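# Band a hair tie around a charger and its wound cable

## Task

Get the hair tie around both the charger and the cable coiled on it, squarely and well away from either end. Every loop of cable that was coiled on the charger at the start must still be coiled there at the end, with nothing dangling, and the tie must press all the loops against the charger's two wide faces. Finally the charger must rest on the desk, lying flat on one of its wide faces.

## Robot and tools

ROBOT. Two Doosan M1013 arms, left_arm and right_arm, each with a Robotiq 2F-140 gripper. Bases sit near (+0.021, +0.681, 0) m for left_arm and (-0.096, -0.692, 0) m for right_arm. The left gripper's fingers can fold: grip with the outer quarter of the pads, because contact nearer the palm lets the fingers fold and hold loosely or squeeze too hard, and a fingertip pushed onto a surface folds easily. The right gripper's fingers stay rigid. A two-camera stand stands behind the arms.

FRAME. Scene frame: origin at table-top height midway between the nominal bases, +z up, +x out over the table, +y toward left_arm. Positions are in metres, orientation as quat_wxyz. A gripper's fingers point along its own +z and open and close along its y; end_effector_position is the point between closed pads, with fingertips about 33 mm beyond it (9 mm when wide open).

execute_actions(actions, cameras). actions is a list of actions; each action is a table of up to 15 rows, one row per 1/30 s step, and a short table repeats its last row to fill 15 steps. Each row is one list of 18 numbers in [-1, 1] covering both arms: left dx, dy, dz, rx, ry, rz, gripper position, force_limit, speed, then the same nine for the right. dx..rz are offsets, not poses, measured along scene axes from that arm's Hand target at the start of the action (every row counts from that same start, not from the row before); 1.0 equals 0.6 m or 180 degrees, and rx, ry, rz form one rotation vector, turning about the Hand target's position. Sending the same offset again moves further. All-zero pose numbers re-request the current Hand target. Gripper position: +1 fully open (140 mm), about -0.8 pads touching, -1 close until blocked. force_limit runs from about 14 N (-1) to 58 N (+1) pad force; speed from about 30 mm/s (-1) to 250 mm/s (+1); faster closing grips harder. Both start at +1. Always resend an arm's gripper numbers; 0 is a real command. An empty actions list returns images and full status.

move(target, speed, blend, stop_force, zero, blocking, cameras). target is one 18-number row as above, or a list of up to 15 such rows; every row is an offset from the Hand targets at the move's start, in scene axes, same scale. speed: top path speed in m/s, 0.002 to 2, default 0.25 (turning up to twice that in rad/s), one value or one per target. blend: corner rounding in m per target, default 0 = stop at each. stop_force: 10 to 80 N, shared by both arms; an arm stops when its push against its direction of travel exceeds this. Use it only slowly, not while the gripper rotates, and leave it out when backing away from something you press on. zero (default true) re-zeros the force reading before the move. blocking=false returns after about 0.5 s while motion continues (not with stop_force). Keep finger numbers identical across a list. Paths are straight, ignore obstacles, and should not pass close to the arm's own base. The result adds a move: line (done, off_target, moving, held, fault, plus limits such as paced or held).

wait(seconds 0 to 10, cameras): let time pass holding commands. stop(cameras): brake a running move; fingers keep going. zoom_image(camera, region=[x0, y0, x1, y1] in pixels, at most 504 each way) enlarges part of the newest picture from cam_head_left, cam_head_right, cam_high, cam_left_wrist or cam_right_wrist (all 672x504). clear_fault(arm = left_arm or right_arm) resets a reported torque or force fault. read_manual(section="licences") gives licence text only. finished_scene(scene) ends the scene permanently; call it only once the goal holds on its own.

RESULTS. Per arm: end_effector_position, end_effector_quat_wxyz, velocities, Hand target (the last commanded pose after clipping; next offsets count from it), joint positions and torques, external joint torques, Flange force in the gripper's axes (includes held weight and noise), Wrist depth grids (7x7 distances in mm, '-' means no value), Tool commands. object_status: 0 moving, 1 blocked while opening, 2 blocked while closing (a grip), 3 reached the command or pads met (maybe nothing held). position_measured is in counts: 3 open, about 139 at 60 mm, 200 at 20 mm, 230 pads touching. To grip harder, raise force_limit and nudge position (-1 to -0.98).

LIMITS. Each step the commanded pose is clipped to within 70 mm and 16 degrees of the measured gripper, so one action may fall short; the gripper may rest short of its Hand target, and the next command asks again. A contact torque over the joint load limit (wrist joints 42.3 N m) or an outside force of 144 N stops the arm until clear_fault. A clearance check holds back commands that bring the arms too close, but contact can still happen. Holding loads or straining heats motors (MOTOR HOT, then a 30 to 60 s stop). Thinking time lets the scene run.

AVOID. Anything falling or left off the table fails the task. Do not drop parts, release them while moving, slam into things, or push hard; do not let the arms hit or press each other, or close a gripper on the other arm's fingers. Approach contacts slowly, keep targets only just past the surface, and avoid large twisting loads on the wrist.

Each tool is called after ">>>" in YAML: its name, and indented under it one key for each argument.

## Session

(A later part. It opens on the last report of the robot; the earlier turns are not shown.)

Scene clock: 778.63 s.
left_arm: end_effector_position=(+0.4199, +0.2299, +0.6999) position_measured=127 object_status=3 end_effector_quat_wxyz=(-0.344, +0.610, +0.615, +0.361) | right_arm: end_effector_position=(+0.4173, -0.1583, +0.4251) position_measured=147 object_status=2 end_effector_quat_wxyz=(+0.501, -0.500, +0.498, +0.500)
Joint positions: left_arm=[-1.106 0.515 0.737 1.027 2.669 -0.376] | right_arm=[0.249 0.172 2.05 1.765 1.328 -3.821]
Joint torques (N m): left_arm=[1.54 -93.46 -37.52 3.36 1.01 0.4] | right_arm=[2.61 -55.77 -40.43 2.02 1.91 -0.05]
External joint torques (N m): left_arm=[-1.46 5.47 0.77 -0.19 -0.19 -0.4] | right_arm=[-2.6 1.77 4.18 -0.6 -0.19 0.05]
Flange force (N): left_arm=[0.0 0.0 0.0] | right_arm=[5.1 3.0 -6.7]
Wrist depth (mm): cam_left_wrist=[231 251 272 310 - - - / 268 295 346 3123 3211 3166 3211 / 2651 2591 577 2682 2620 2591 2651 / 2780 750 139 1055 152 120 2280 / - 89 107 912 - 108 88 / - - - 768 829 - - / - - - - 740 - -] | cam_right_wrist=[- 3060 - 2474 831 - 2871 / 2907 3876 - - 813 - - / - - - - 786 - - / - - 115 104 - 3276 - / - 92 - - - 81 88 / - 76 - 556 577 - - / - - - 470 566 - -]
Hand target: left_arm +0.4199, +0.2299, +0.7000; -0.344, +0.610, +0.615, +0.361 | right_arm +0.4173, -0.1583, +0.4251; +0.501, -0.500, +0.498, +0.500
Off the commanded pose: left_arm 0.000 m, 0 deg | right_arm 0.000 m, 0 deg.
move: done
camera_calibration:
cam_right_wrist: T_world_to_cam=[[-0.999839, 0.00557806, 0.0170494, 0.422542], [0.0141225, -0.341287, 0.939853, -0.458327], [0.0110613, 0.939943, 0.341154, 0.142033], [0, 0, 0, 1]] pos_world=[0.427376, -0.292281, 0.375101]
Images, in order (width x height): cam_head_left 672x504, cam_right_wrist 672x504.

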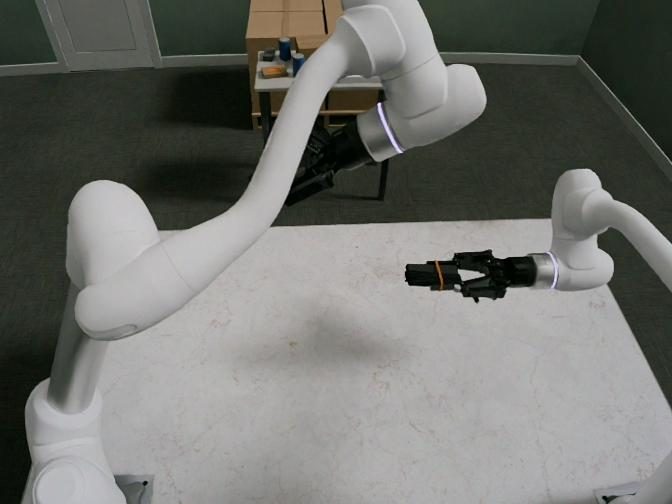

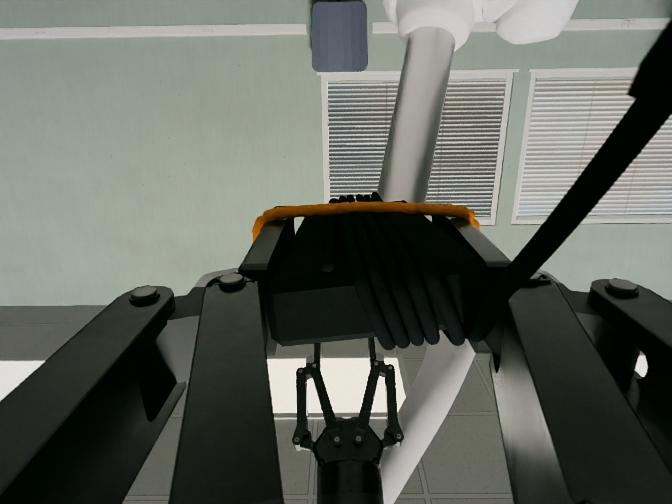

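>>> move:
  target:
    - [0,0.12,-0.1,-0.333,0,0,0.02,0,-1,0,0,0,0,0,0,-1,-1,-1]
  speed: 0.25

>>> move:
  target:
    - [0,0.05,-0.2,-0.5,0,0,0.02,0,-1,0,0,0,0,0,0,-1,-1,-1]
  speed: 0.25

>>> move:
  target:
    - [0,0,0,0,0.5,0,-0.25,0,-1,0,0,0,0,0,0,-1,-1,-1]
  speed: 0.3
  cameras: ["cam_left_wrist","cam_head_left","cam_right_wrist"]

Scene clock: 785.30 s.
left_arm: end_effector_position=(+0.4199, +0.3018, +0.6399) position_measured=127 object_status=3 end_effector_quat_wxyz=(+0.007, +0.701, +0.713, +0.005) | right_arm: end_effector_position=(+0.4173, -0.1583, +0.4251) position_measured=147 object_status=2 end_effector_quat_wxyz=(+0.501, -0.500, +0.498, +0.500)
Joint positions: left_arm=[-0.813 0.037 1.167 0.012 1.925 -0.844] | right_arm=[0.249 0.172 2.05 1.764 1.328 -3.821]
Joint torques (N m): left_arm=[0.8 -46.83 -40.57 4.26 0.15 0.42] | right_arm=[2.3 -55.91 -40.5 2.05 1.96 -0.12]
External joint torques (N m): left_arm=[-1.05 3.96 1.27 -0.17 -0.16 -0.42] | right_arm=[-2.3 1.86 4.02 -0.62 -0.25 0.12]
Flange force (N): left_arm=[-4.8 1.0 1.1] | right_arm=[4.9 2.7 -6.0]
Wrist depth (mm): cam_left_wrist=[691 704 - 712 704 701 704 / 701 697 740 - - - - / 768 773 786 768 745 775 - / - - 124 - - 113 1652 / - 89 107 - - 108 88 / - - 950 954 - - - / - - - 1004 1065 - -] | cam_right_wrist=[2871 - 3101 2613 901 - - / - - 3230 - - - - / - - - - 1082 - - / 3371 - 127 104 - - - / - 92 - 635 96 81 84 / - 76 - 690 - - - / - - - 729 - - -]
Hand target: left_arm +0.4199, +0.3019, +0.6400; +0.007, +0.701, +0.713, +0.005 | right_arm +0.4173, -0.1583, +0.4251; +0.501, -0.500, +0.498, +0.500
Off the commanded pose: left_arm 0.000 m, 0 deg | right_arm 0.000 m, 0 deg.
move: done

Scene clock: 788.97 s.
left_arm: end_effector_position=(+0.4200, +0.3319, +0.5200) position_measured=127 object_status=3 end_effector_quat_wxyz=(+0.500, +0.491, +0.508, -0.501) | right_arm: end_effector_position=(+0.4173, -0.1583, +0.4251) position_measured=147 object_status=2 end_effector_quat_wxyz=(+0.501, -0.500, +0.498, +0.500)
Joint positions: left_arm=[-0.114 -0.181 2.201 -1.637 1.438 0.436] | right_arm=[0.249 0.172 2.05 1.764 1.328 -3.821]
Joint torques (N m): left_arm=[1.37 -19.94 -37.36 -2.43 1.42 0.32] | right_arm=[2.73 -55.48 -40.7 2.05 1.98 -0.05]
External joint torques (N m): left_arm=[-1.33 2.03 0.79 -0.3 -0.2 -0.32] | right_arm=[-2.76 1.74 4.4 -0.63 -0.27 0.05]
Flange force (N): left_arm=[2.1 1.8 4.2] | right_arm=[5.3 3.3 -7.1]
Wrist depth (mm): cam_left_wrist=[817 - - - - - - / 934 - - 847 2326 4071 - / - 880 1027 983 - - - / - 916 124 - - 113 - / - 89 106 - - 108 88 / - - - 2620 - - - / - - - 2192 - - -] | cam_right_wrist=[2423 2836 - 2802 - - 3020 / - - - 846 849 3060 - / - - - 720 142 3322 - / - - 115 108 - 981 - / - 92 - 2944 - 81 84 / - 76 - - - - - / - - - 2613 - - -]
Hand target: left_arm +0.4199, +0.3319, +0.5200; +0.500, +0.491, +0.508, -0.501 | right_arm +0.4173, -0.1583, +0.4251; +0.501, -0.500, +0.498, +0.500
Off the commanded pose: left_arm 0.000 m, 0 deg | right_arm 0.000 m, 0 deg.
move: done

Scene clock: 792.13 s.
left_arm: end_effector_position=(+0.4200, +0.3319, +0.5199) position_measured=160 object_status=3 end_effector_quat_wxyz=(-0.006, -0.007, +0.713, -0.701) | right_arm: end_effector_position=(+0.4173, -0.1583, +0.4251) position_measured=147 object_status=2 end_effector_quat_wxyz=(+0.501, -0.500, +0.498, +0.500)
Joint positions: left_arm=[-0.112 -0.177 2.186 -1.611 1.445 -1.149] | right_arm=[0.249 0.172 2.05 1.764 1.328 -3.821]
Joint torques (N m): left_arm=[1.46 -21.51 -37.46 -2.29 1.32 0.1] | right_arm=[2.39 -55.42 -40.77 1.98 1.97 -0.11]
External joint torques (N m): left_arm=[-1.49 3.3 0.79 -0.37 -0.14 -0.15] | right_arm=[-2.36 1.37 4.42 -0.56 -0.26 0.11]
Flange force (N): left_arm=[-4.2 3.4 4.7] | right_arm=[4.8 4.1 -6.5]
Wrist depth (mm): cam_left_wrist=[- - - - - 1107 683 / - - - 887 - 1075 752 / - - - 934 - - 750 / - - - - 129 - 728 / - 83 91 - - 88 - / - 73 - - - - - / - - - - - - -] | cam_right_wrist=[- - - 2736 3371 - - / - - - 849 871 - - / - - - 632 - 1087 - / - - 115 104 - 981 3578 / - 92 - 101 96 81 84 / - 76 - - - - - / - - - - - - -]
Hand target: left_arm +0.4199, +0.3319, +0.5200; -0.006, -0.007, +0.713, -0.701 | right_arm +0.4173, -0.1583, +0.4251; +0.501, -0.500, +0.498, +0.500
Off the commanded pose: left_arm 0.000 m, 0 deg | right_arm 0.000 m, 0 deg.
move: done
camera_calibration:
cam_left_wrist: T_world_to_cam=[[0.000392719, 0.00712711, -0.999975, 0.533041], [0.938748, 0.344592, 0.00282468, -0.510467], [0.344603, -0.938725, -0.00655524, 0.31146], [0, 0, 0, 1]] pos_world=[0.37166, 0.464479, 0.536511]
cam_right_wrist: T_world_to_cam=[[-0.999839, 0.00557806, 0.0170494, 0.422542], [0.0141225, -0.341287, 0.939853, -0.458327], [0.0110613, 0.939943, 0.341154, 0.142033], [0, 0, 0, 1]] pos_world=[0.427376, -0.292281, 0.375101]
Images, in order (width x height): cam_head_left 672x504, cam_left_wrist 672x504, cam_right_wrist 672x504.

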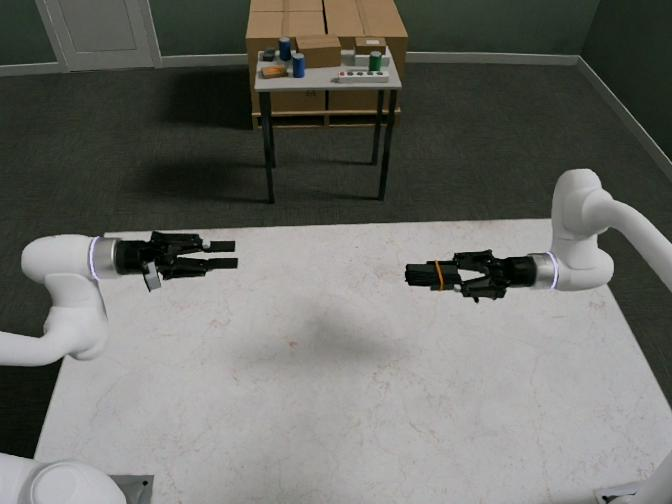

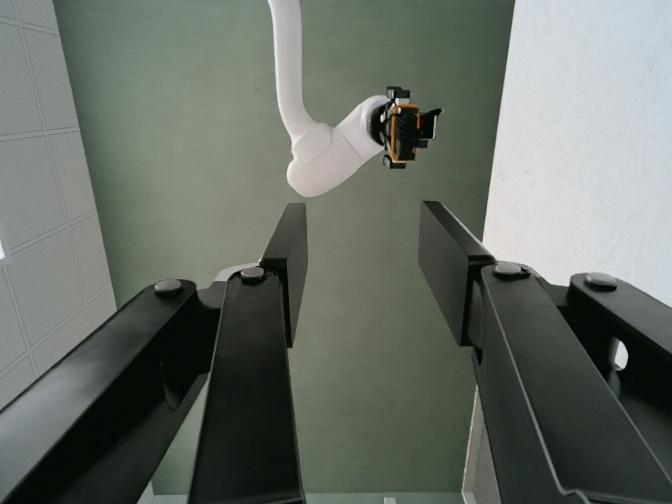

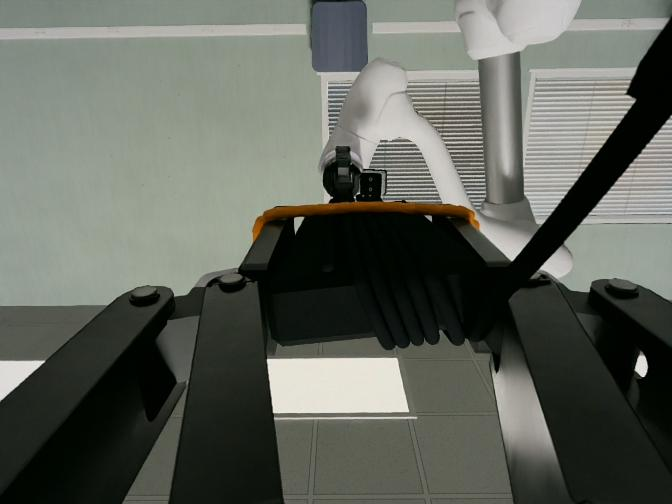

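>>> move:
  target:
    - [-0.0045,-0.503,-0.142,0,0,0,-0.25,0,-1,0,0,0,0,0,0,-1,-1,-1]
  speed: 0.2
  cameras: ["cam_left_wrist","cam_head_left","cam_right_wrist"]

>>> zoom_image:
  camera: "cam_left_wrist"
  region: [220, 80, 520, 380]

Scene clock: 800.83 s.
left_arm: end_effector_position=(+0.4173, +0.0301, +0.4348) position_measured=160 object_status=3 end_effector_quat_wxyz=(-0.006, -0.007, +0.713, -0.701) | right_arm: end_effector_position=(+0.4173, -0.1583, +0.4251) position_measured=147 object_status=2 end_effector_quat_wxyz=(+0.501, -0.500, +0.498, +0.500)
Joint positions: left_arm=[-0.729 0.089 2.112 -2.057 0.977 -0.813] | right_arm=[0.249 0.172 2.05 1.764 1.328 -3.821]
Joint torques (N m): left_arm=[0.76 -45.75 -34.61 -2.93 2.1 0.55] | right_arm=[2.59 -55.71 -40.66 1.99 1.95 -0.09]
External joint torques (N m): left_arm=[-0.63 2.8 0.98 -0.37 -0.16 -0.6] | right_arm=[-2.61 1.86 4.22 -0.56 -0.25 0.09]
Flange force (N): left_arm=[-1.1 3.0 2.9] | right_arm=[5.2 2.9 -6.6]
Wrist depth (mm): cam_left_wrist=[- - 614 - - - 731 / - - 632 347 2257 844 644 / - - 618 256 - - 644 / - - 112 252 129 - 589 / - 83 91 - - 88 - / - 73 - - - - - / - - - - - - -] | cam_right_wrist=[- - - 2736 535 - 2736 / 3276 - - 464 573 - - / - - - 378 1038 - - / - - 115 104 - - - / - 92 - - - 81 88 / - 76 - - - - - / - - - 1685 - - -]
Hand target: left_arm +0.4172, +0.0301, +0.4348; -0.006, -0.007, +0.713, -0.701 | right_arm +0.4173, -0.1583, +0.4251; +0.501, -0.500, +0.498, +0.500
Off the commanded pose: left_arm 0.000 m, 0 deg | right_arm 0.000 m, 0 deg.
move: done
camera_calibration:
cam_left_wrist: T_world_to_cam=[[0.000521178, 0.00706799, -0.999975, 0.450058], [0.938748, 0.344591, 0.0029249, -0.403739], [0.344603, -0.938726, -0.00645547, 0.0284807], [0, 0, 0, 1]] pos_world=[0.36896, 0.162679, 0.451412]
cam_right_wrist: T_world_to_cam=[[-0.999839, 0.00557806, 0.0170494, 0.422542], [0.0141225, -0.341287, 0.939853, -0.458327], [0.0110613, 0.939943, 0.341154, 0.142033], [0, 0, 0, 1]] pos_world=[0.427376, -0.292281, 0.375101]
Images, in order (width x height): cam_head_left 672x504, cam_left_wrist 672x504, cam_right_wrist 672x504.

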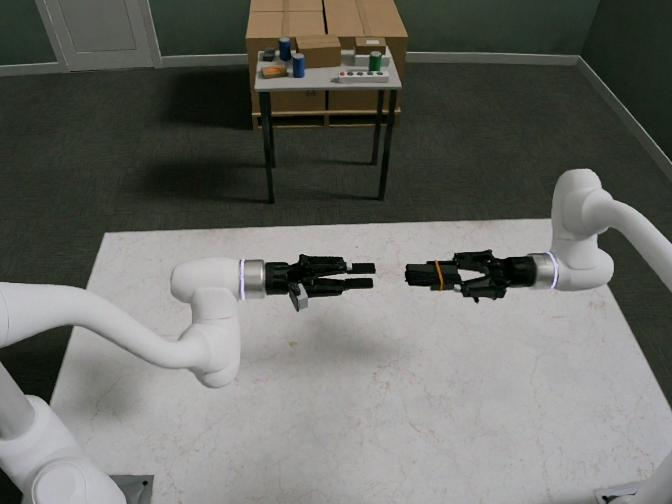

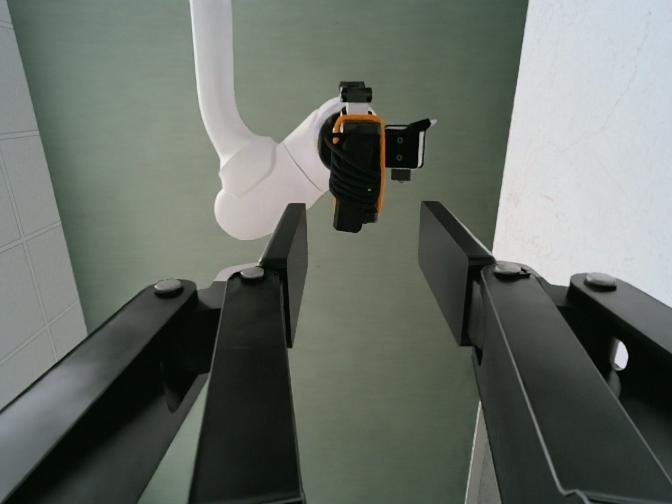

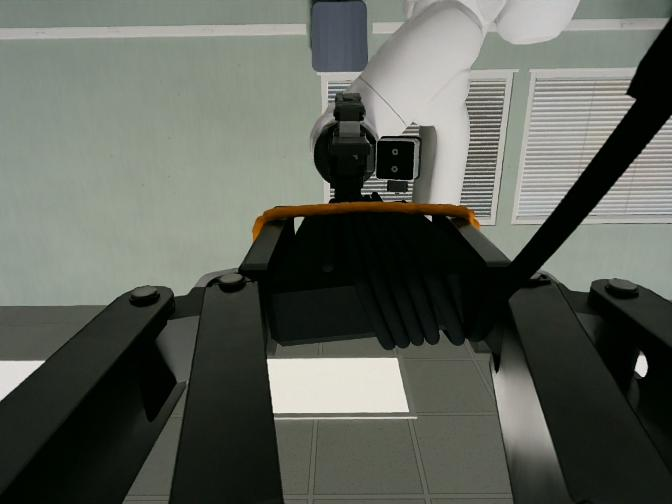

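Scaled by 1.680 from the camera's 672x504 image, which has a finer 960x720 frame.

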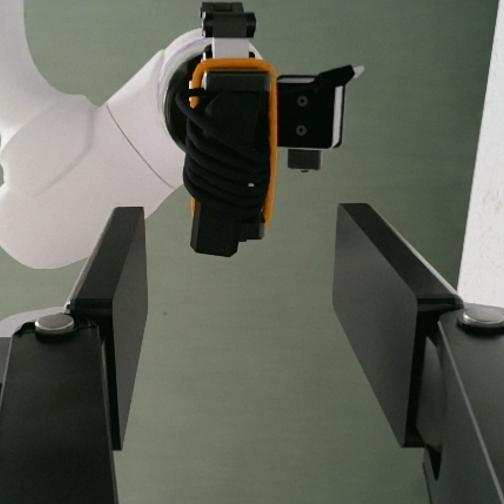

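>>> move:
  target:
    - [-0.01,-0.10,-0.003,0,0,0,-0.25,0,-1,0,0,0,0,0,0,-1,-1,-1]
    - [-0.01,-0.262,-0.003,0,0,0,-0.25,0,-1,0,0,0,0,0,0,-1,-1,-1]
  speed: 0.06
  cameras: ["cam_left_wrist","cam_head_left","cam_high","cam_right_wrist"]

>>> zoom_image:
  camera: "cam_left_wrist"
  region: [220, 80, 520, 380]

>>> zoom_image:
  camera: "cam_head_left"
  region: [360, 220, 520, 330]

Scene clock: 813.63 s.
left_arm: end_effector_position=(+0.4113, -0.1271, +0.4330) position_measured=160 object_status=3 end_effector_quat_wxyz=(-0.006, -0.007, +0.713, -0.701) | right_arm: end_effector_position=(+0.4173, -0.1583, +0.4252) position_measured=147 object_status=2 end_effector_quat_wxyz=(+0.501, -0.500, +0.498, +0.500)
Joint positions: left_arm=[-0.924 0.248 1.921 -2.216 0.826 -0.739] | right_arm=[0.249 0.172 2.05 1.764 1.328 -3.821]
Joint torques (N m): left_arm=[1.39 -66.4 -37.02 -3.33 2.88 0.33] | right_arm=[2.63 -54.57 -40.01 1.63 1.63 -0.07]
External joint torques (N m): left_arm=[-1.25 5.72 1.92 -0.19 -0.8 -0.38] | right_arm=[-2.64 0.84 3.71 -0.21 0.07 0.07]
Flange force (N): left_arm=[-0.9 5.7 5.5] | right_arm=[3.9 3.5 -6.9]
Wrist depth (mm): cam_left_wrist=[- 473 - - - - 649 / - 491 - - - - 577 / - - 465 139 140 - - / - - 466 102 114 - 567 / - 83 91 - 107 88 - / - 73 - 97 - - - / - - - - - - -] | cam_right_wrist=[2528 2556 - 2643 868 - - / - 6120 2944 208 419 - - / - - - 149 183 - - / - - 115 102 127 - - / - 92 - - - 81 84 / - 76 - - - - - / - - - - - - -]
Hand target: left_arm +0.4112, -0.1271, +0.4330; -0.006, -0.007, +0.713, -0.701 | right_arm +0.4173, -0.1583, +0.4251; +0.501, -0.500, +0.498, +0.500
Off the commanded pose: left_arm 0.000 m, 0 deg | right_arm 0.000 m, 0 deg.
move: done
camera_calibration:
cam_left_wrist: T_world_to_cam=[[0.000486508, 0.00716178, -0.999974, 0.449284], [0.938748, 0.344591, 0.00292467, -0.343931], [0.344603, -0.938726, -0.00655546, -0.116987], [0, 0, 0, 1]] pos_world=[0.36296, 0.00547898, 0.449512]
cam_right_wrist: T_world_to_cam=[[-0.999839, 0.00557806, 0.0170494, 0.422542], [0.0141225, -0.341287, 0.939853, -0.458327], [0.0110613, 0.939943, 0.341154, 0.142033], [0, 0, 0, 1]] pos_world=[0.427376, -0.292281, 0.375101]
Images, in order (width x height): cam_head_left 672x504, cam_high 672x504, cam_left_wrist 672x504, cam_right_wrist 672x504.

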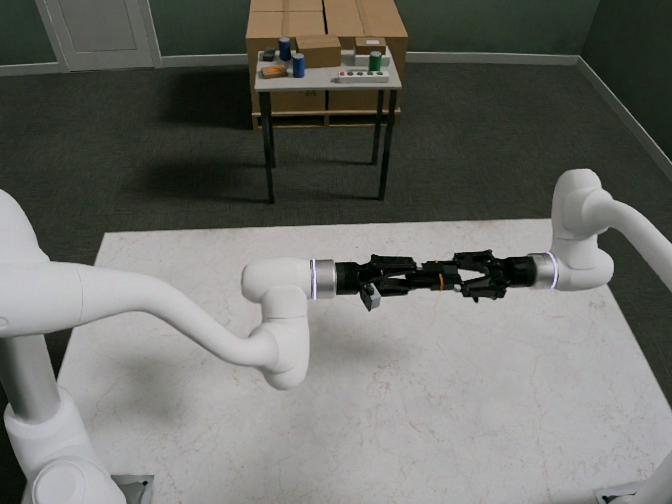

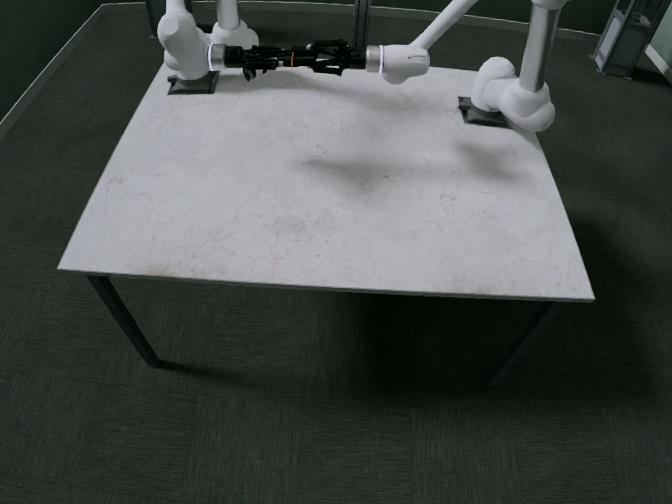

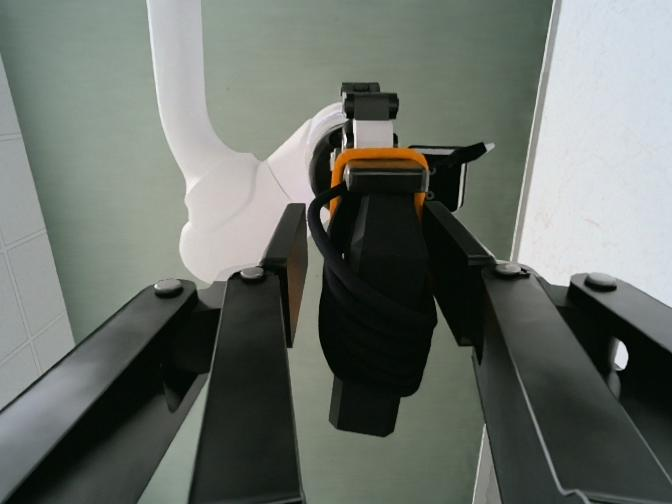

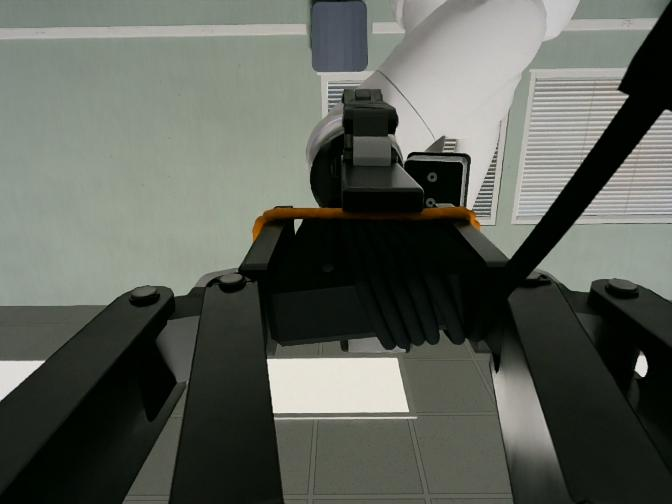

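Scaled by 1.680 from the camera's 672x504 image, which has a finer 960x720 frame.

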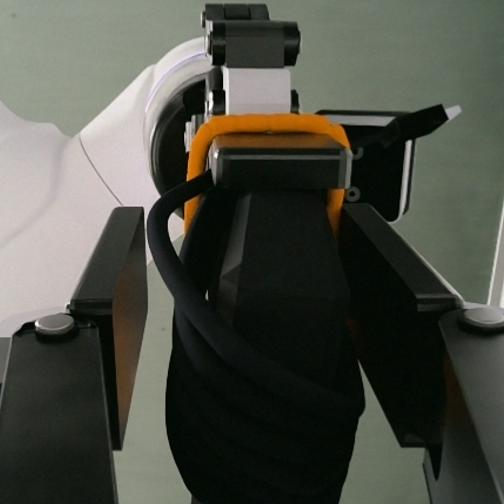

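Scaled by 3.150 from the camera's 672x504 image, which has a finer 960x720 frame.

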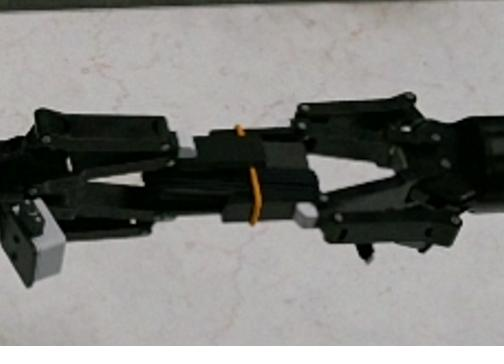

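>>> move:
  target:
    - [0,0.25,0,0,0,0,-0.25,0,-1,0,0,0,0,0,0,-1,-1,-1]
  speed: 0.1
  cameras: ["cam_left_wrist","cam_head_left","cam_high"]

>>> zoom_image:
  camera: "cam_head_left"
  region: [395, 245, 475, 305]

>>> zoom_image:
  camera: "cam_left_wrist"
  region: [280, 60, 460, 260]

Scene clock: 821.10 s.
left_arm: end_effector_position=(+0.4112, +0.0228, +0.4329) position_measured=160 object_status=3 end_effector_quat_wxyz=(-0.006, -0.007, +0.713, -0.701) | right_arm: end_effector_position=(+0.4173, -0.1583, +0.4251) position_measured=147 object_status=2 end_effector_quat_wxyz=(+0.501, -0.500, +0.498, +0.500)
Joint positions: left_arm=[-0.748 0.091 2.114 -2.075 0.966 -0.801] | right_arm=[0.249 0.172 2.05 1.764 1.328 -3.821]
Joint torques (N m): left_arm=[1.26 -45.81 -34.3 -3.02 2.2 0.37] | right_arm=[2.82 -54.98 -40.46 1.99 1.98 0]
External joint torques (N m): left_arm=[-1.4 2.68 0.65 -0.31 -0.22 -0.41] | right_arm=[-2.78 0.87 4.1 -0.57 -0.27 0]
Flange force (N): left_arm=[-0.2 2.8 4.3] | right_arm=[4.2 4.0 -7.3]
Wrist depth (mm): cam_left_wrist=[- - 580 - - 898 706 / - - 642 341 - - 594 / - - 606 249 - 870 580 / - - 112 139 129 114 608 / - 83 91 - - 88 - / - 73 - - - - - / - - - - - - -] | cam_right_wrist=[4010 - - 2673 - - - / - - - 400 564 3813 - / - 3371 2982 372 768 - - / 2944 - 115 102 - - - / - 92 - - 96 85 84 / - 76 - - - - - / - - - 2153 - - -]
Hand target: left_arm +0.4112, +0.0229, +0.4330; -0.006, -0.007, +0.713, -0.701 | right_arm +0.4173, -0.1583, +0.4251; +0.501, -0.500, +0.498, +0.500
Off the commanded pose: left_arm 0.000 m, 0 deg | right_arm 0.000 m, 0 deg.
move: done
camera_calibration:
cam_left_wrist: T_world_to_cam=[[0.000486508, 0.00716178, -0.999974, 0.448211], [0.938748, 0.344591, 0.00292467, -0.395491], [0.344603, -0.938726, -0.00655546, 0.0237623], [0, 0, 0, 1]] pos_world=[0.36286, 0.155379, 0.449512]
Images, in order (width x height): cam_head_left 672x504, cam_high 672x504, cam_left_wrist 672x504.

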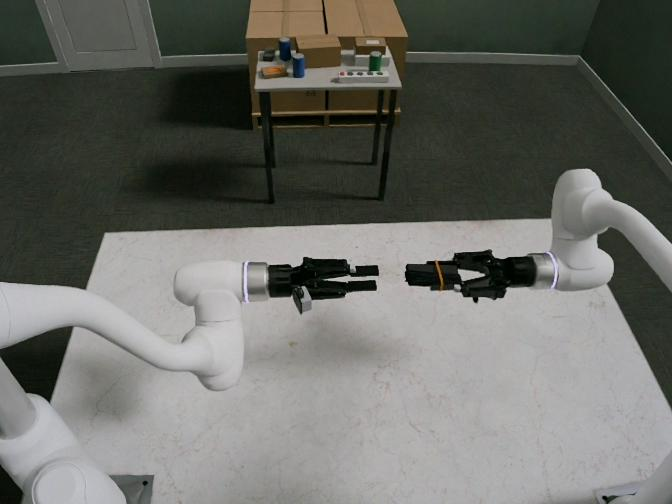

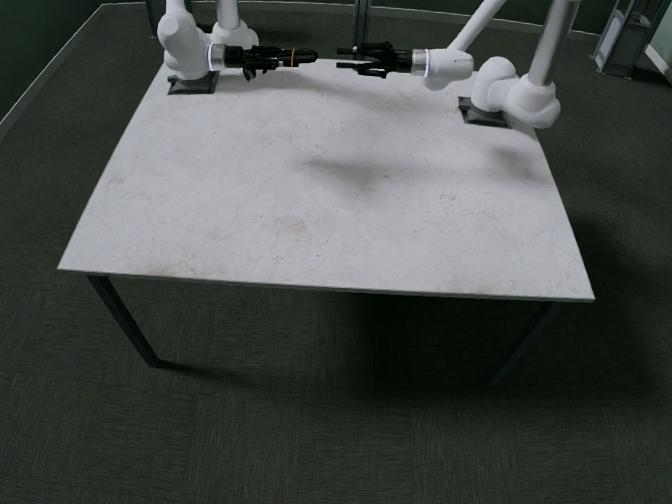

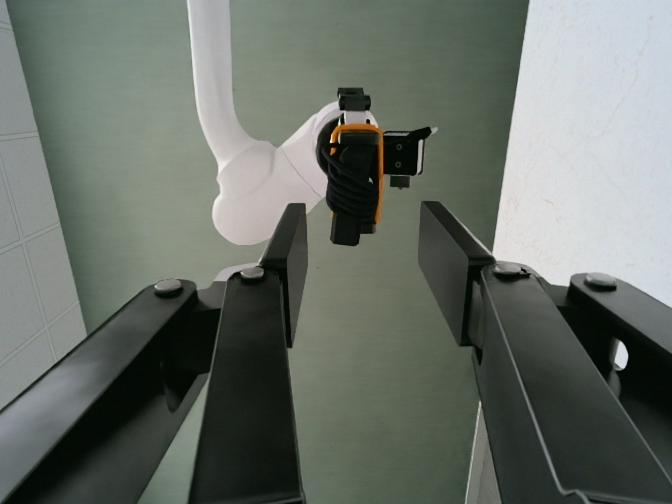

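Scaled by 6.300 from the camera's 672x504 image, which has a finer 960x720 frame.

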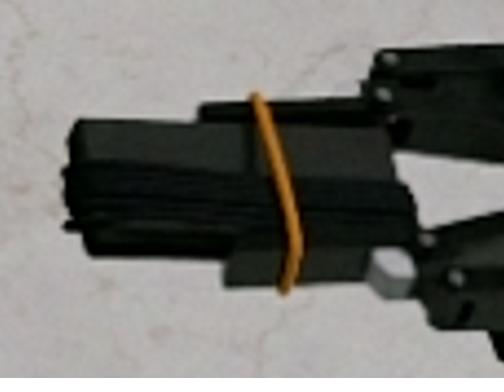

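Scaled by 2.520 from the camera's 672x504 image, which has a finer 960x720 frame.

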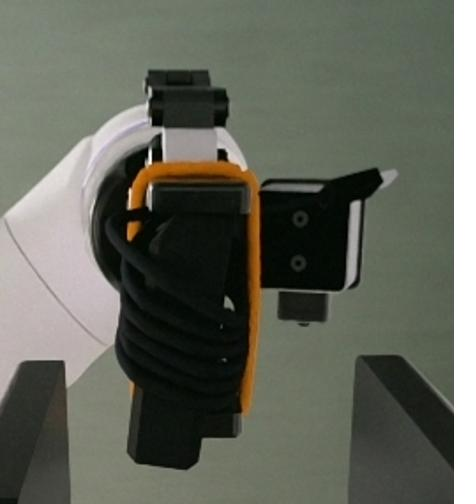

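>>> move:
  target:
    - [-0.009,-0.25,0.002,0,0,0,-0.25,0,-1,0,0,0,0,0,0,-1,-1,-1]
    - [-0.009,-0.25,0.002,0,0,0,-1,-1,-1,0,0,0,0,0,0,-1,-1,-1]
  speed: 0.07
  cameras: ["cam_left_wrist","cam_head_left","cam_right_wrist"]

>>> zoom_image:
  camera: "cam_head_left"
  region: [395, 245, 475, 305]

>>> zoom_image:
  camera: "cam_left_wrist"
  region: [220, 80, 520, 380]

Scene clock: 830.93 s.
left_arm: end_effector_position=(+0.4059, -0.1272, +0.4341) position_measured=191 object_status=0 end_effector_quat_wxyz=(-0.006, -0.007, +0.713, -0.701) | right_arm: end_effector_position=(+0.4173, -0.1583, +0.4251) position_measured=148 object_status=2 end_effector_quat_wxyz=(+0.501, -0.500, +0.498, +0.500)
Joint positions: left_arm=[-0.931 0.242 1.926 -2.223 0.821 -0.735] | right_arm=[0.249 0.172 2.05 1.764 1.328 -3.821]
Joint torques (N m): left_arm=[1.13 -72.56 -42.7 -4.44 4.7 0.5] | right_arm=[2.52 -49.79 -35.96 -0.03 0.21 0]
External joint torques (N m): left_arm=[-1.13 12.27 7.49 0.89 -2.59 -0.55] | right_arm=[-2.55 -3.83 -0.29 1.45 1.49 0]
Flange force (N): left_arm=[-1.1 13.1 5.3] | right_arm=[-3.2 3.3 -6.7]
Wrist depth (mm): cam_left_wrist=[- 485 - - - - 689 / - 475 - 278 - - 628 / - - 466 158 137 - 639 / - - 469 102 111 884 639 / - 75 88 90 - 85 562 / - 68 - 98 - - 72 / - - - - - - 65] | cam_right_wrist=[- - - 2871 407 - - / - - - 259 417 - - / - - - 199 199 3186 - / - - 127 117 138 - - / - 92 - 102 96 - 84 / - 81 - - - - - / - - - - - - -]
Hand target: left_arm +0.4058, -0.1271, +0.4342; -0.006, -0.007, +0.713, -0.701 | right_arm +0.4173, -0.1583, +0.4251; +0.501, -0.500, +0.498, +0.500
Off the commanded pose: left_arm 0.000 m, 0 deg | right_arm 0.000 m, 0 deg.
move: done
camera_calibration:
cam_left_wrist: T_world_to_cam=[[0.000392719, 0.00712711, -0.999975, 0.450521], [0.938748, 0.344592, 0.00282468, -0.338786], [0.344603, -0.938725, -0.00655524, -0.115212], [0, 0, 0, 1]] pos_world=[0.35756, 0.00537913, 0.450711]
cam_right_wrist: T_world_to_cam=[[-0.999838, 0.00554327, 0.0171432, 0.422497], [0.0142225, -0.341288, 0.939851, -0.458369], [0.0110606, 0.939943, 0.341153, 0.142033], [0, 0, 0, 1]] pos_world=[0.427376, -0.292281, 0.375101]
Images, in order (width x height): cam_head_left 672x504, cam_left_wrist 672x504, cam_right_wrist 672x504.

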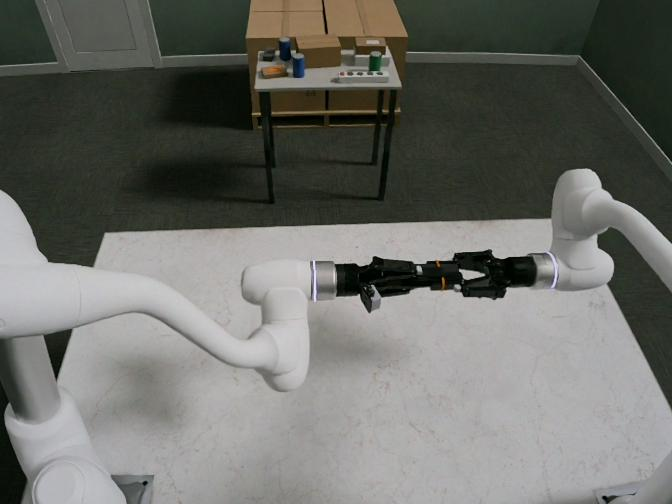

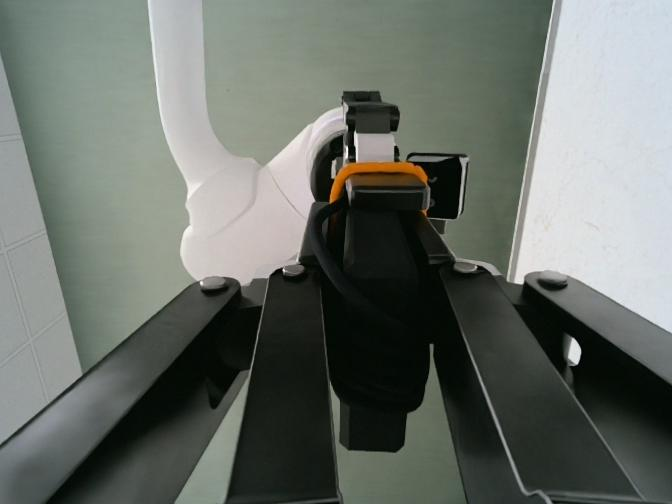

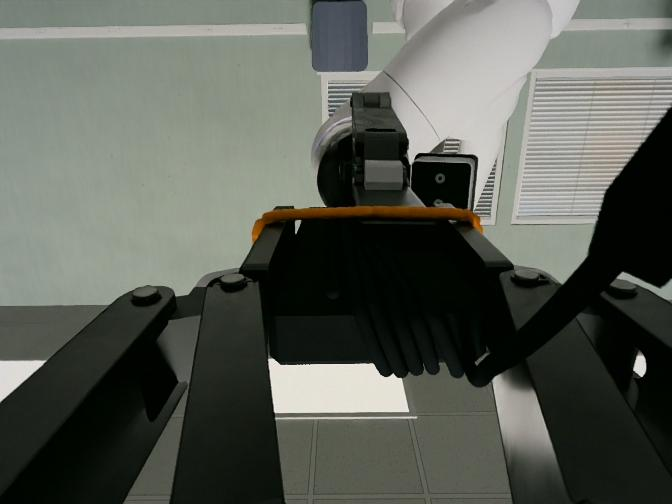

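Scaled by 6.300 from the camera's 672x504 image, which has a finer 960x720 frame.

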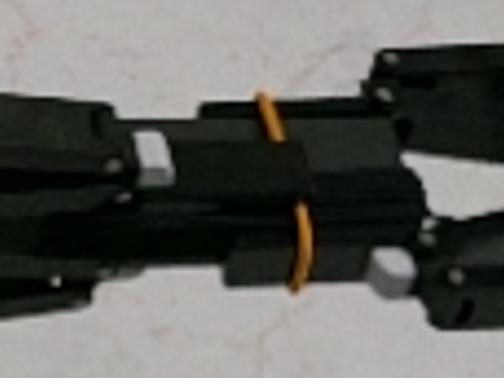

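Scaled by 1.680 from the camera's 672x504 image, which has a finer 960x720 frame.

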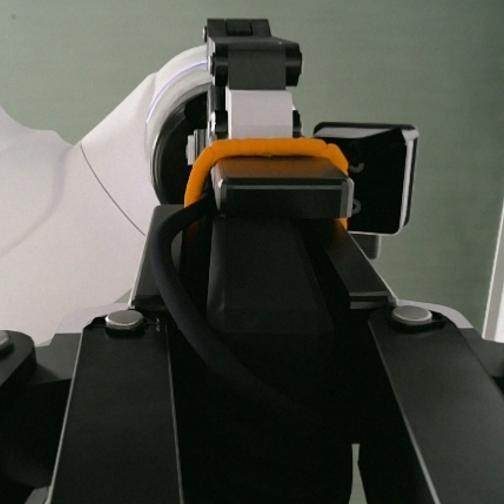

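>>> wait:
  seconds: 0.1
  cameras: ["cam_left_wrist","cam_head_left"]

>>> zoom_image:
  camera: "cam_left_wrist"
  region: [180, 60, 500, 380]

>>> zoom_image:
  camera: "cam_head_left"
  region: [385, 235, 485, 315]

Scene clock: 854.30 s.
left_arm: end_effector_position=(+0.4058, -0.1271, +0.4342) position_measured=191 object_status=2 end_effector_quat_wxyz=(-0.006, -0.007, +0.713, -0.701) | right_arm: end_effector_position=(+0.4173, -0.1583, +0.4251) position_measured=148 object_status=2 end_effector_quat_wxyz=(+0.501, -0.500, +0.498, +0.500)
Joint positions: left_arm=[-0.931 0.242 1.927 -2.223 0.821 -0.735] | right_arm=[0.249 0.172 2.05 1.764 1.328 -3.821]
Joint torques (N m): left_arm=[1.24 -72.95 -42.62 -4.43 4.86 0.46] | right_arm=[2.48 -49.82 -35.34 -0.04 -0.02 -0.06]
External joint torques (N m): left_arm=[-1.32 12.49 7.37 0.88 -2.74 -0.51] | right_arm=[-2.5 -3.77 -0.85 1.45 1.72 0.06]
Flange force (N): left_arm=[-1.0 13.2 6.1] | right_arm=[-3.7 2.2 -6.5]
Wrist depth (mm): cam_left_wrist=[- 478 - - - - 623 / - 499 - 199 - - 605 / - - 467 158 147 - 582 / - - 468 102 111 808 - / - 75 88 93 - 85 566 / - 68 - 98 - - 73 / - - - - - - 65] | cam_right_wrist=[- - - 2704 407 - 2982 / - - - 273 417 - 3371 / - - - 199 199 - - / - - 127 127 138 - - / - 92 - - 100 - 79 / - 81 - - - - - / - - - 2673 - - -]
Hand target: left_arm +0.4058, -0.1271, +0.4342; -0.006, -0.007, +0.713, -0.701 | right_arm +0.4173, -0.1583, +0.4251; +0.501, -0.500, +0.498, +0.500
Tool commands: left_gripper/position=-1.0 left_gripper/force_limit=-1.0 left_gripper/speed=-1.0 right_gripper/position=-1.0 right_gripper/force_limit=-1.0 right_gripper/speed=-1.0
Off the commanded pose: left_arm 0.000 m, 0 deg | right_arm 0.000 m, 0 deg.
wait: 0.10 s; at rest from the start
camera_calibration:
cam_left_wrist: T_world_to_cam=[[0.000486508, 0.00716178, -0.999974, 0.450487], [0.938748, 0.344591, 0.00292467, -0.338771], [0.344603, -0.938726, -0.00655546, -0.115084], [0, 0, 0, 1]] pos_world=[0.35746, 0.00547898, 0.450712]
Images, in order (width x height): cam_head_left 672x504, cam_left_wrist 672x504.

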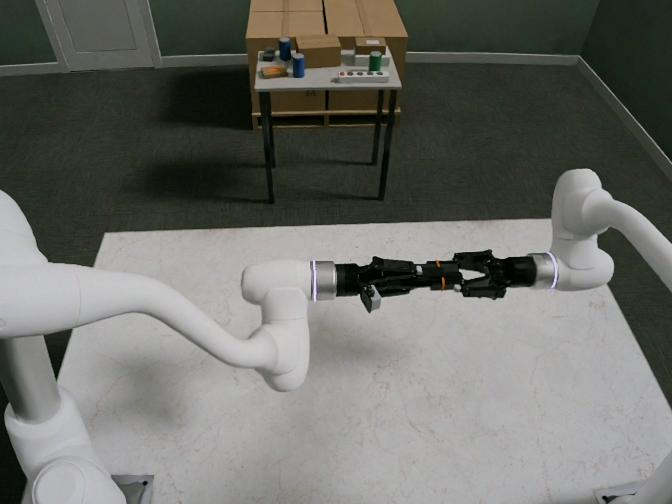

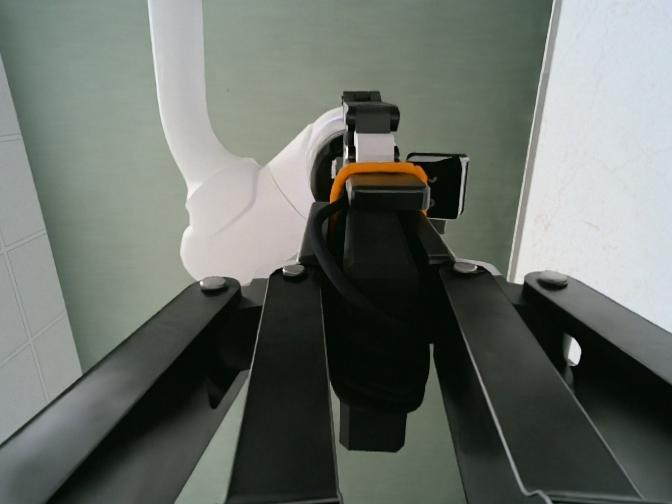

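Scaled by 1.575 from the camera's 672x504 image, which has a finer 960x720 frame.

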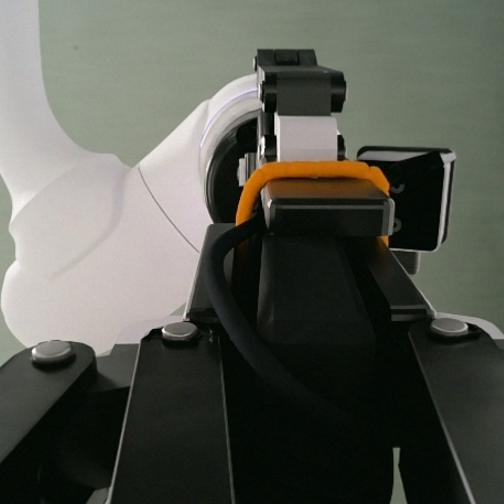

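Scaled by 5.040 from the camera's 672x504 image, which has a finer 960x720 frame.

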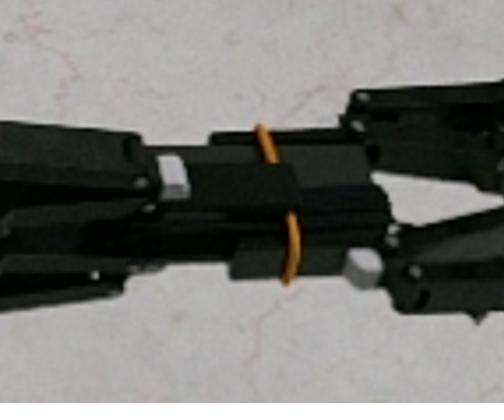

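>>> execute_actions:
  actions:
    - [[0,0,0,0,0,0,-0.98,0,-1,0,0,0,0,0,0,-1,-1,-1]]
    - [[0,0,0,0,0,0,-0.98,0,-1,0,0,0,0,0,0,0.0,1,-1]]

>>> wait:
  seconds: 1
  cameras: ["cam_head_left"]

>>> zoom_image:
  camera: "cam_head_left"
  region: [385, 235, 485, 315]

Scene clock: 861.87 s.
left_arm: end_effector_position=(+0.4058, -0.1271, +0.4342) position_measured=194 object_status=2 end_effector_quat_wxyz=(-0.006, -0.007, +0.713, -0.701) | right_arm: end_effector_position=(+0.4173, -0.1583, +0.4251) position_measured=129 object_status=0 end_effector_quat_wxyz=(+0.501, -0.500, +0.498, +0.500)
Joint positions: left_arm=[-0.931 0.242 1.927 -2.223 0.821 -0.735] | right_arm=[0.249 0.172 2.05 1.764 1.328 -3.821]
Joint torques (N m): left_arm=[2.41 -68.28 -39.48 -4.03 3.27 0.38] | right_arm=[2.92 -52.99 -37.71 0.63 1.3 -0.05]
External joint torques (N m): left_arm=[-2.35 8.03 4.28 0.49 -1.17 -0.43] | right_arm=[-2.88 -0.98 1.51 0.78 0.41 0.06]
External joint torques at the end of the 1st action: left_arm=[-0.98 11.88 7.44 0.82 -2.55 -0.66] | right_arm=[-2.85 -3.4 0.24 1.34 1.34 -0.07]
Flange force (N): left_arm=[0.4 8.6 5.5] | right_arm=[0.6 2.4 -6.2]
Flange force at the end of the 1st action (N): left_arm=[-1.1 12.7 4.8] | right_arm=[-2.3 3.5 -7.3]
Wrist depth (mm): cam_left_wrist=[- 488 - - - - 683 / - 468 - 197 - - 576 / - 2533 468 160 158 916 633 / - - 470 101 113 854 - / - 75 91 93 - 88 87 / - - - 97 - - 72 / - - - - - - 65] | cam_right_wrist=[2907 - 2836 2236 408 395 - / 3060 - - 264 419 - - / - - 3420 320 555 - - / - - 117 113 139 - - / - 90 94 - - - - / - 80 - - 2236 - - / - - - - - - -]
Hand target: left_arm +0.4058, -0.1271, +0.4342; -0.006, -0.007, +0.713, -0.701 | right_arm +0.4173, -0.1583, +0.4251; +0.501, -0.500, +0.498, +0.500
Off the commanded pose: left_arm 0.000 m, 0 deg | right_arm 0.000 m, 0 deg.

Scene clock: 862.87 s.
left_arm: end_effector_position=(+0.4058, -0.1271, +0.4342) position_measured=194 object_status=2 end_effector_quat_wxyz=(-0.006, -0.007, +0.713, -0.701) | right_arm: end_effector_position=(+0.4173, -0.1583, +0.4251) position_measured=129 object_status=3 end_effector_quat_wxyz=(+0.501, -0.500, +0.498, +0.500)
Joint positions: left_arm=[-0.931 0.242 1.927 -2.223 0.821 -0.735] | right_arm=[0.249 0.172 2.05 1.764 1.328 -3.821]
Joint torques (N m): left_arm=[2.56 -68.37 -39.4 -4.04 3.25 0.32] | right_arm=[2.22 -53.17 -37.82 0.62 1.3 -0.1]
External joint torques (N m): left_arm=[-2.58 8.35 4.23 0.5 -1.15 -0.37] | right_arm=[-2.23 -0.62 1.54 0.8 0.41 0.1]
Flange force (N): left_arm=[0.4 9.0 6.2] | right_arm=[1.0 2.3 -4.9]
Wrist depth (mm): cam_left_wrist=[- 483 - - - - 740 / - 485 2620 199 - 2425 644 / - - 467 161 141 - - / - - 472 101 109 - - / - 75 91 90 91 89 - / - - - 97 - - 72 / - - - - - - 65] | cam_right_wrist=[2982 3186 3692 2673 407 396 - / 2114 - - 267 418 - - / - - - 200 440 - - / 5537 3186 117 114 139 - - / - 90 103 103 97 - - / - 80 - - - - - / - - 2215 - - - -]
Hand target: left_arm +0.4058, -0.1271, +0.4342; -0.006, -0.007, +0.713, -0.701 | right_arm +0.4173, -0.1583, +0.4251; +0.501, -0.500, +0.498, +0.500
Tool commands: left_gripper/position=-0.98 left_gripper/force_limit=+0.0 left_gripper/speed=-1.0 right_gripper/position=+0.0 right_gripper/force_limit=+1.0 right_gripper/speed=-1.0
Off the commanded pose: left_arm 0.000 m, 0 deg | right_arm 0.000 m, 0 deg.
wait: 1.00 s; at rest by 0.17 s
Images, in order (width x height): cam_head_left 672x504.

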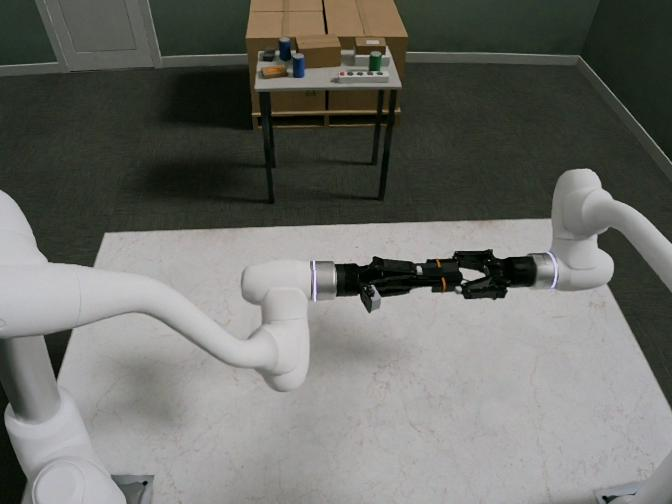

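Scaled by 5.040 from the camera's 672x504 image, which has a finer 960x720 frame.

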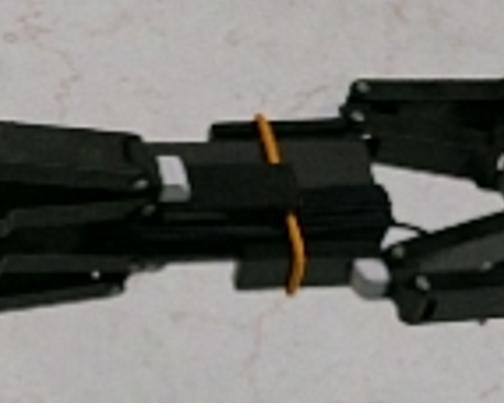

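>>> move:
  target: [0,0,0,0,0,0,-0.98,0,-1,0,-0.03,0,0,0,0,0.0,1,-1]
  speed: 0.03
  cameras: ["cam_head_left","cam_left_wrist"]

>>> zoom_image:
  camera: "cam_head_left"
  region: [385, 235, 485, 315]

Scene clock: 865.63 s.
left_arm: end_effector_position=(+0.4058, -0.1271, +0.4342) position_measured=194 object_status=2 end_effector_quat_wxyz=(-0.006, -0.007, +0.713, -0.701) | right_arm: end_effector_position=(+0.4173, -0.1763, +0.4251) position_measured=129 object_status=3 end_effector_quat_wxyz=(+0.501, -0.500, +0.498, +0.500)
Joint positions: left_arm=[-0.931 0.242 1.927 -2.223 0.821 -0.735] | right_arm=[0.218 0.163 2.062 1.745 1.353 -3.818]
Joint torques (N m): left_arm=[4.98 -69.63 -38.71 -4.22 3.23 0.35] | right_arm=[1.49 -51.62 -36.84 0.45 1.71 -0.1]
External joint torques (N m): left_arm=[-4.84 9.48 3.51 0.68 -1.13 -0.39] | right_arm=[-1.47 -1.2 0.55 1.05 -0.01 0.1]
Flange force (N): left_arm=[1.2 9.1 10.5] | right_arm=[-0.6 2.2 -2.4]
Wrist depth (mm): cam_left_wrist=[- 475 - - - - 642 / - 479 - 212 - - - / - - 484 163 154 - 639 / - - 488 103 110 - - / - 75 91 90 - 88 566 / - - - 97 - - 72 / - - - - - - 65] | cam_right_wrist=[- 3143 - 2836 425 - - / - - - 274 433 2944 - / - 3942 - 203 203 - - / - - 127 135 149 - - / - 90 94 - 113 85 88 / - 80 - - - - - / - - - 1971 - - -]
Hand target: left_arm +0.4058, -0.1271, +0.4342; -0.006, -0.007, +0.713, -0.701 | right_arm +0.4173, -0.1763, +0.4251; +0.501, -0.500, +0.498, +0.500
Off the commanded pose: left_arm 0.000 m, 0 deg | right_arm 0.000 m, 0 deg.
move: done
camera_calibration:
cam_left_wrist: T_world_to_cam=[[0.000486508, 0.00716178, -0.999974, 0.450487], [0.938748, 0.344591, 0.00292467, -0.338771], [0.344603, -0.938726, -0.00655546, -0.115084], [0, 0, 0, 1]] pos_world=[0.35746, 0.00547898, 0.450712]
Images, in order (width x height): cam_head_left 672x504, cam_left_wrist 672x504.

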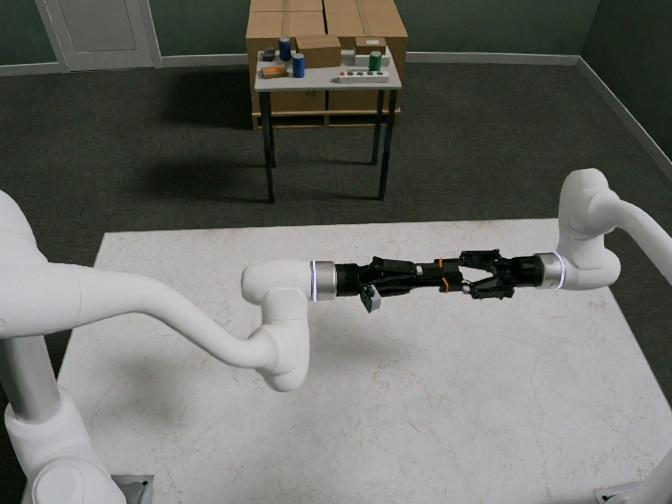

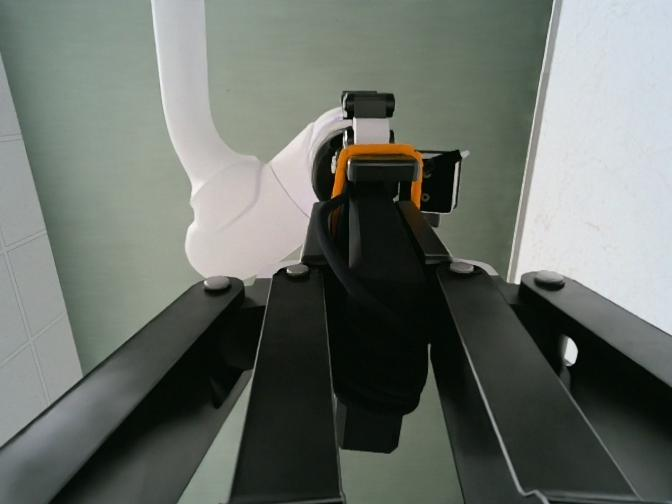

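Scaled by 5.040 from the camera's 672x504 image, which has a finer 960x720 frame.

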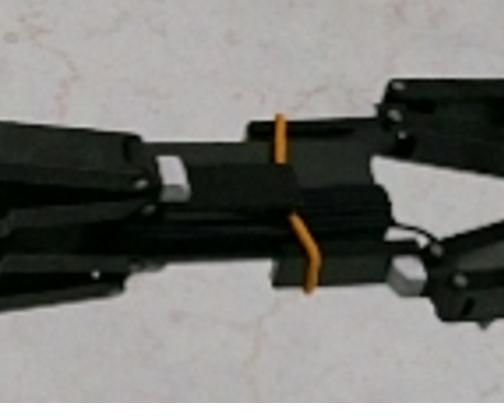

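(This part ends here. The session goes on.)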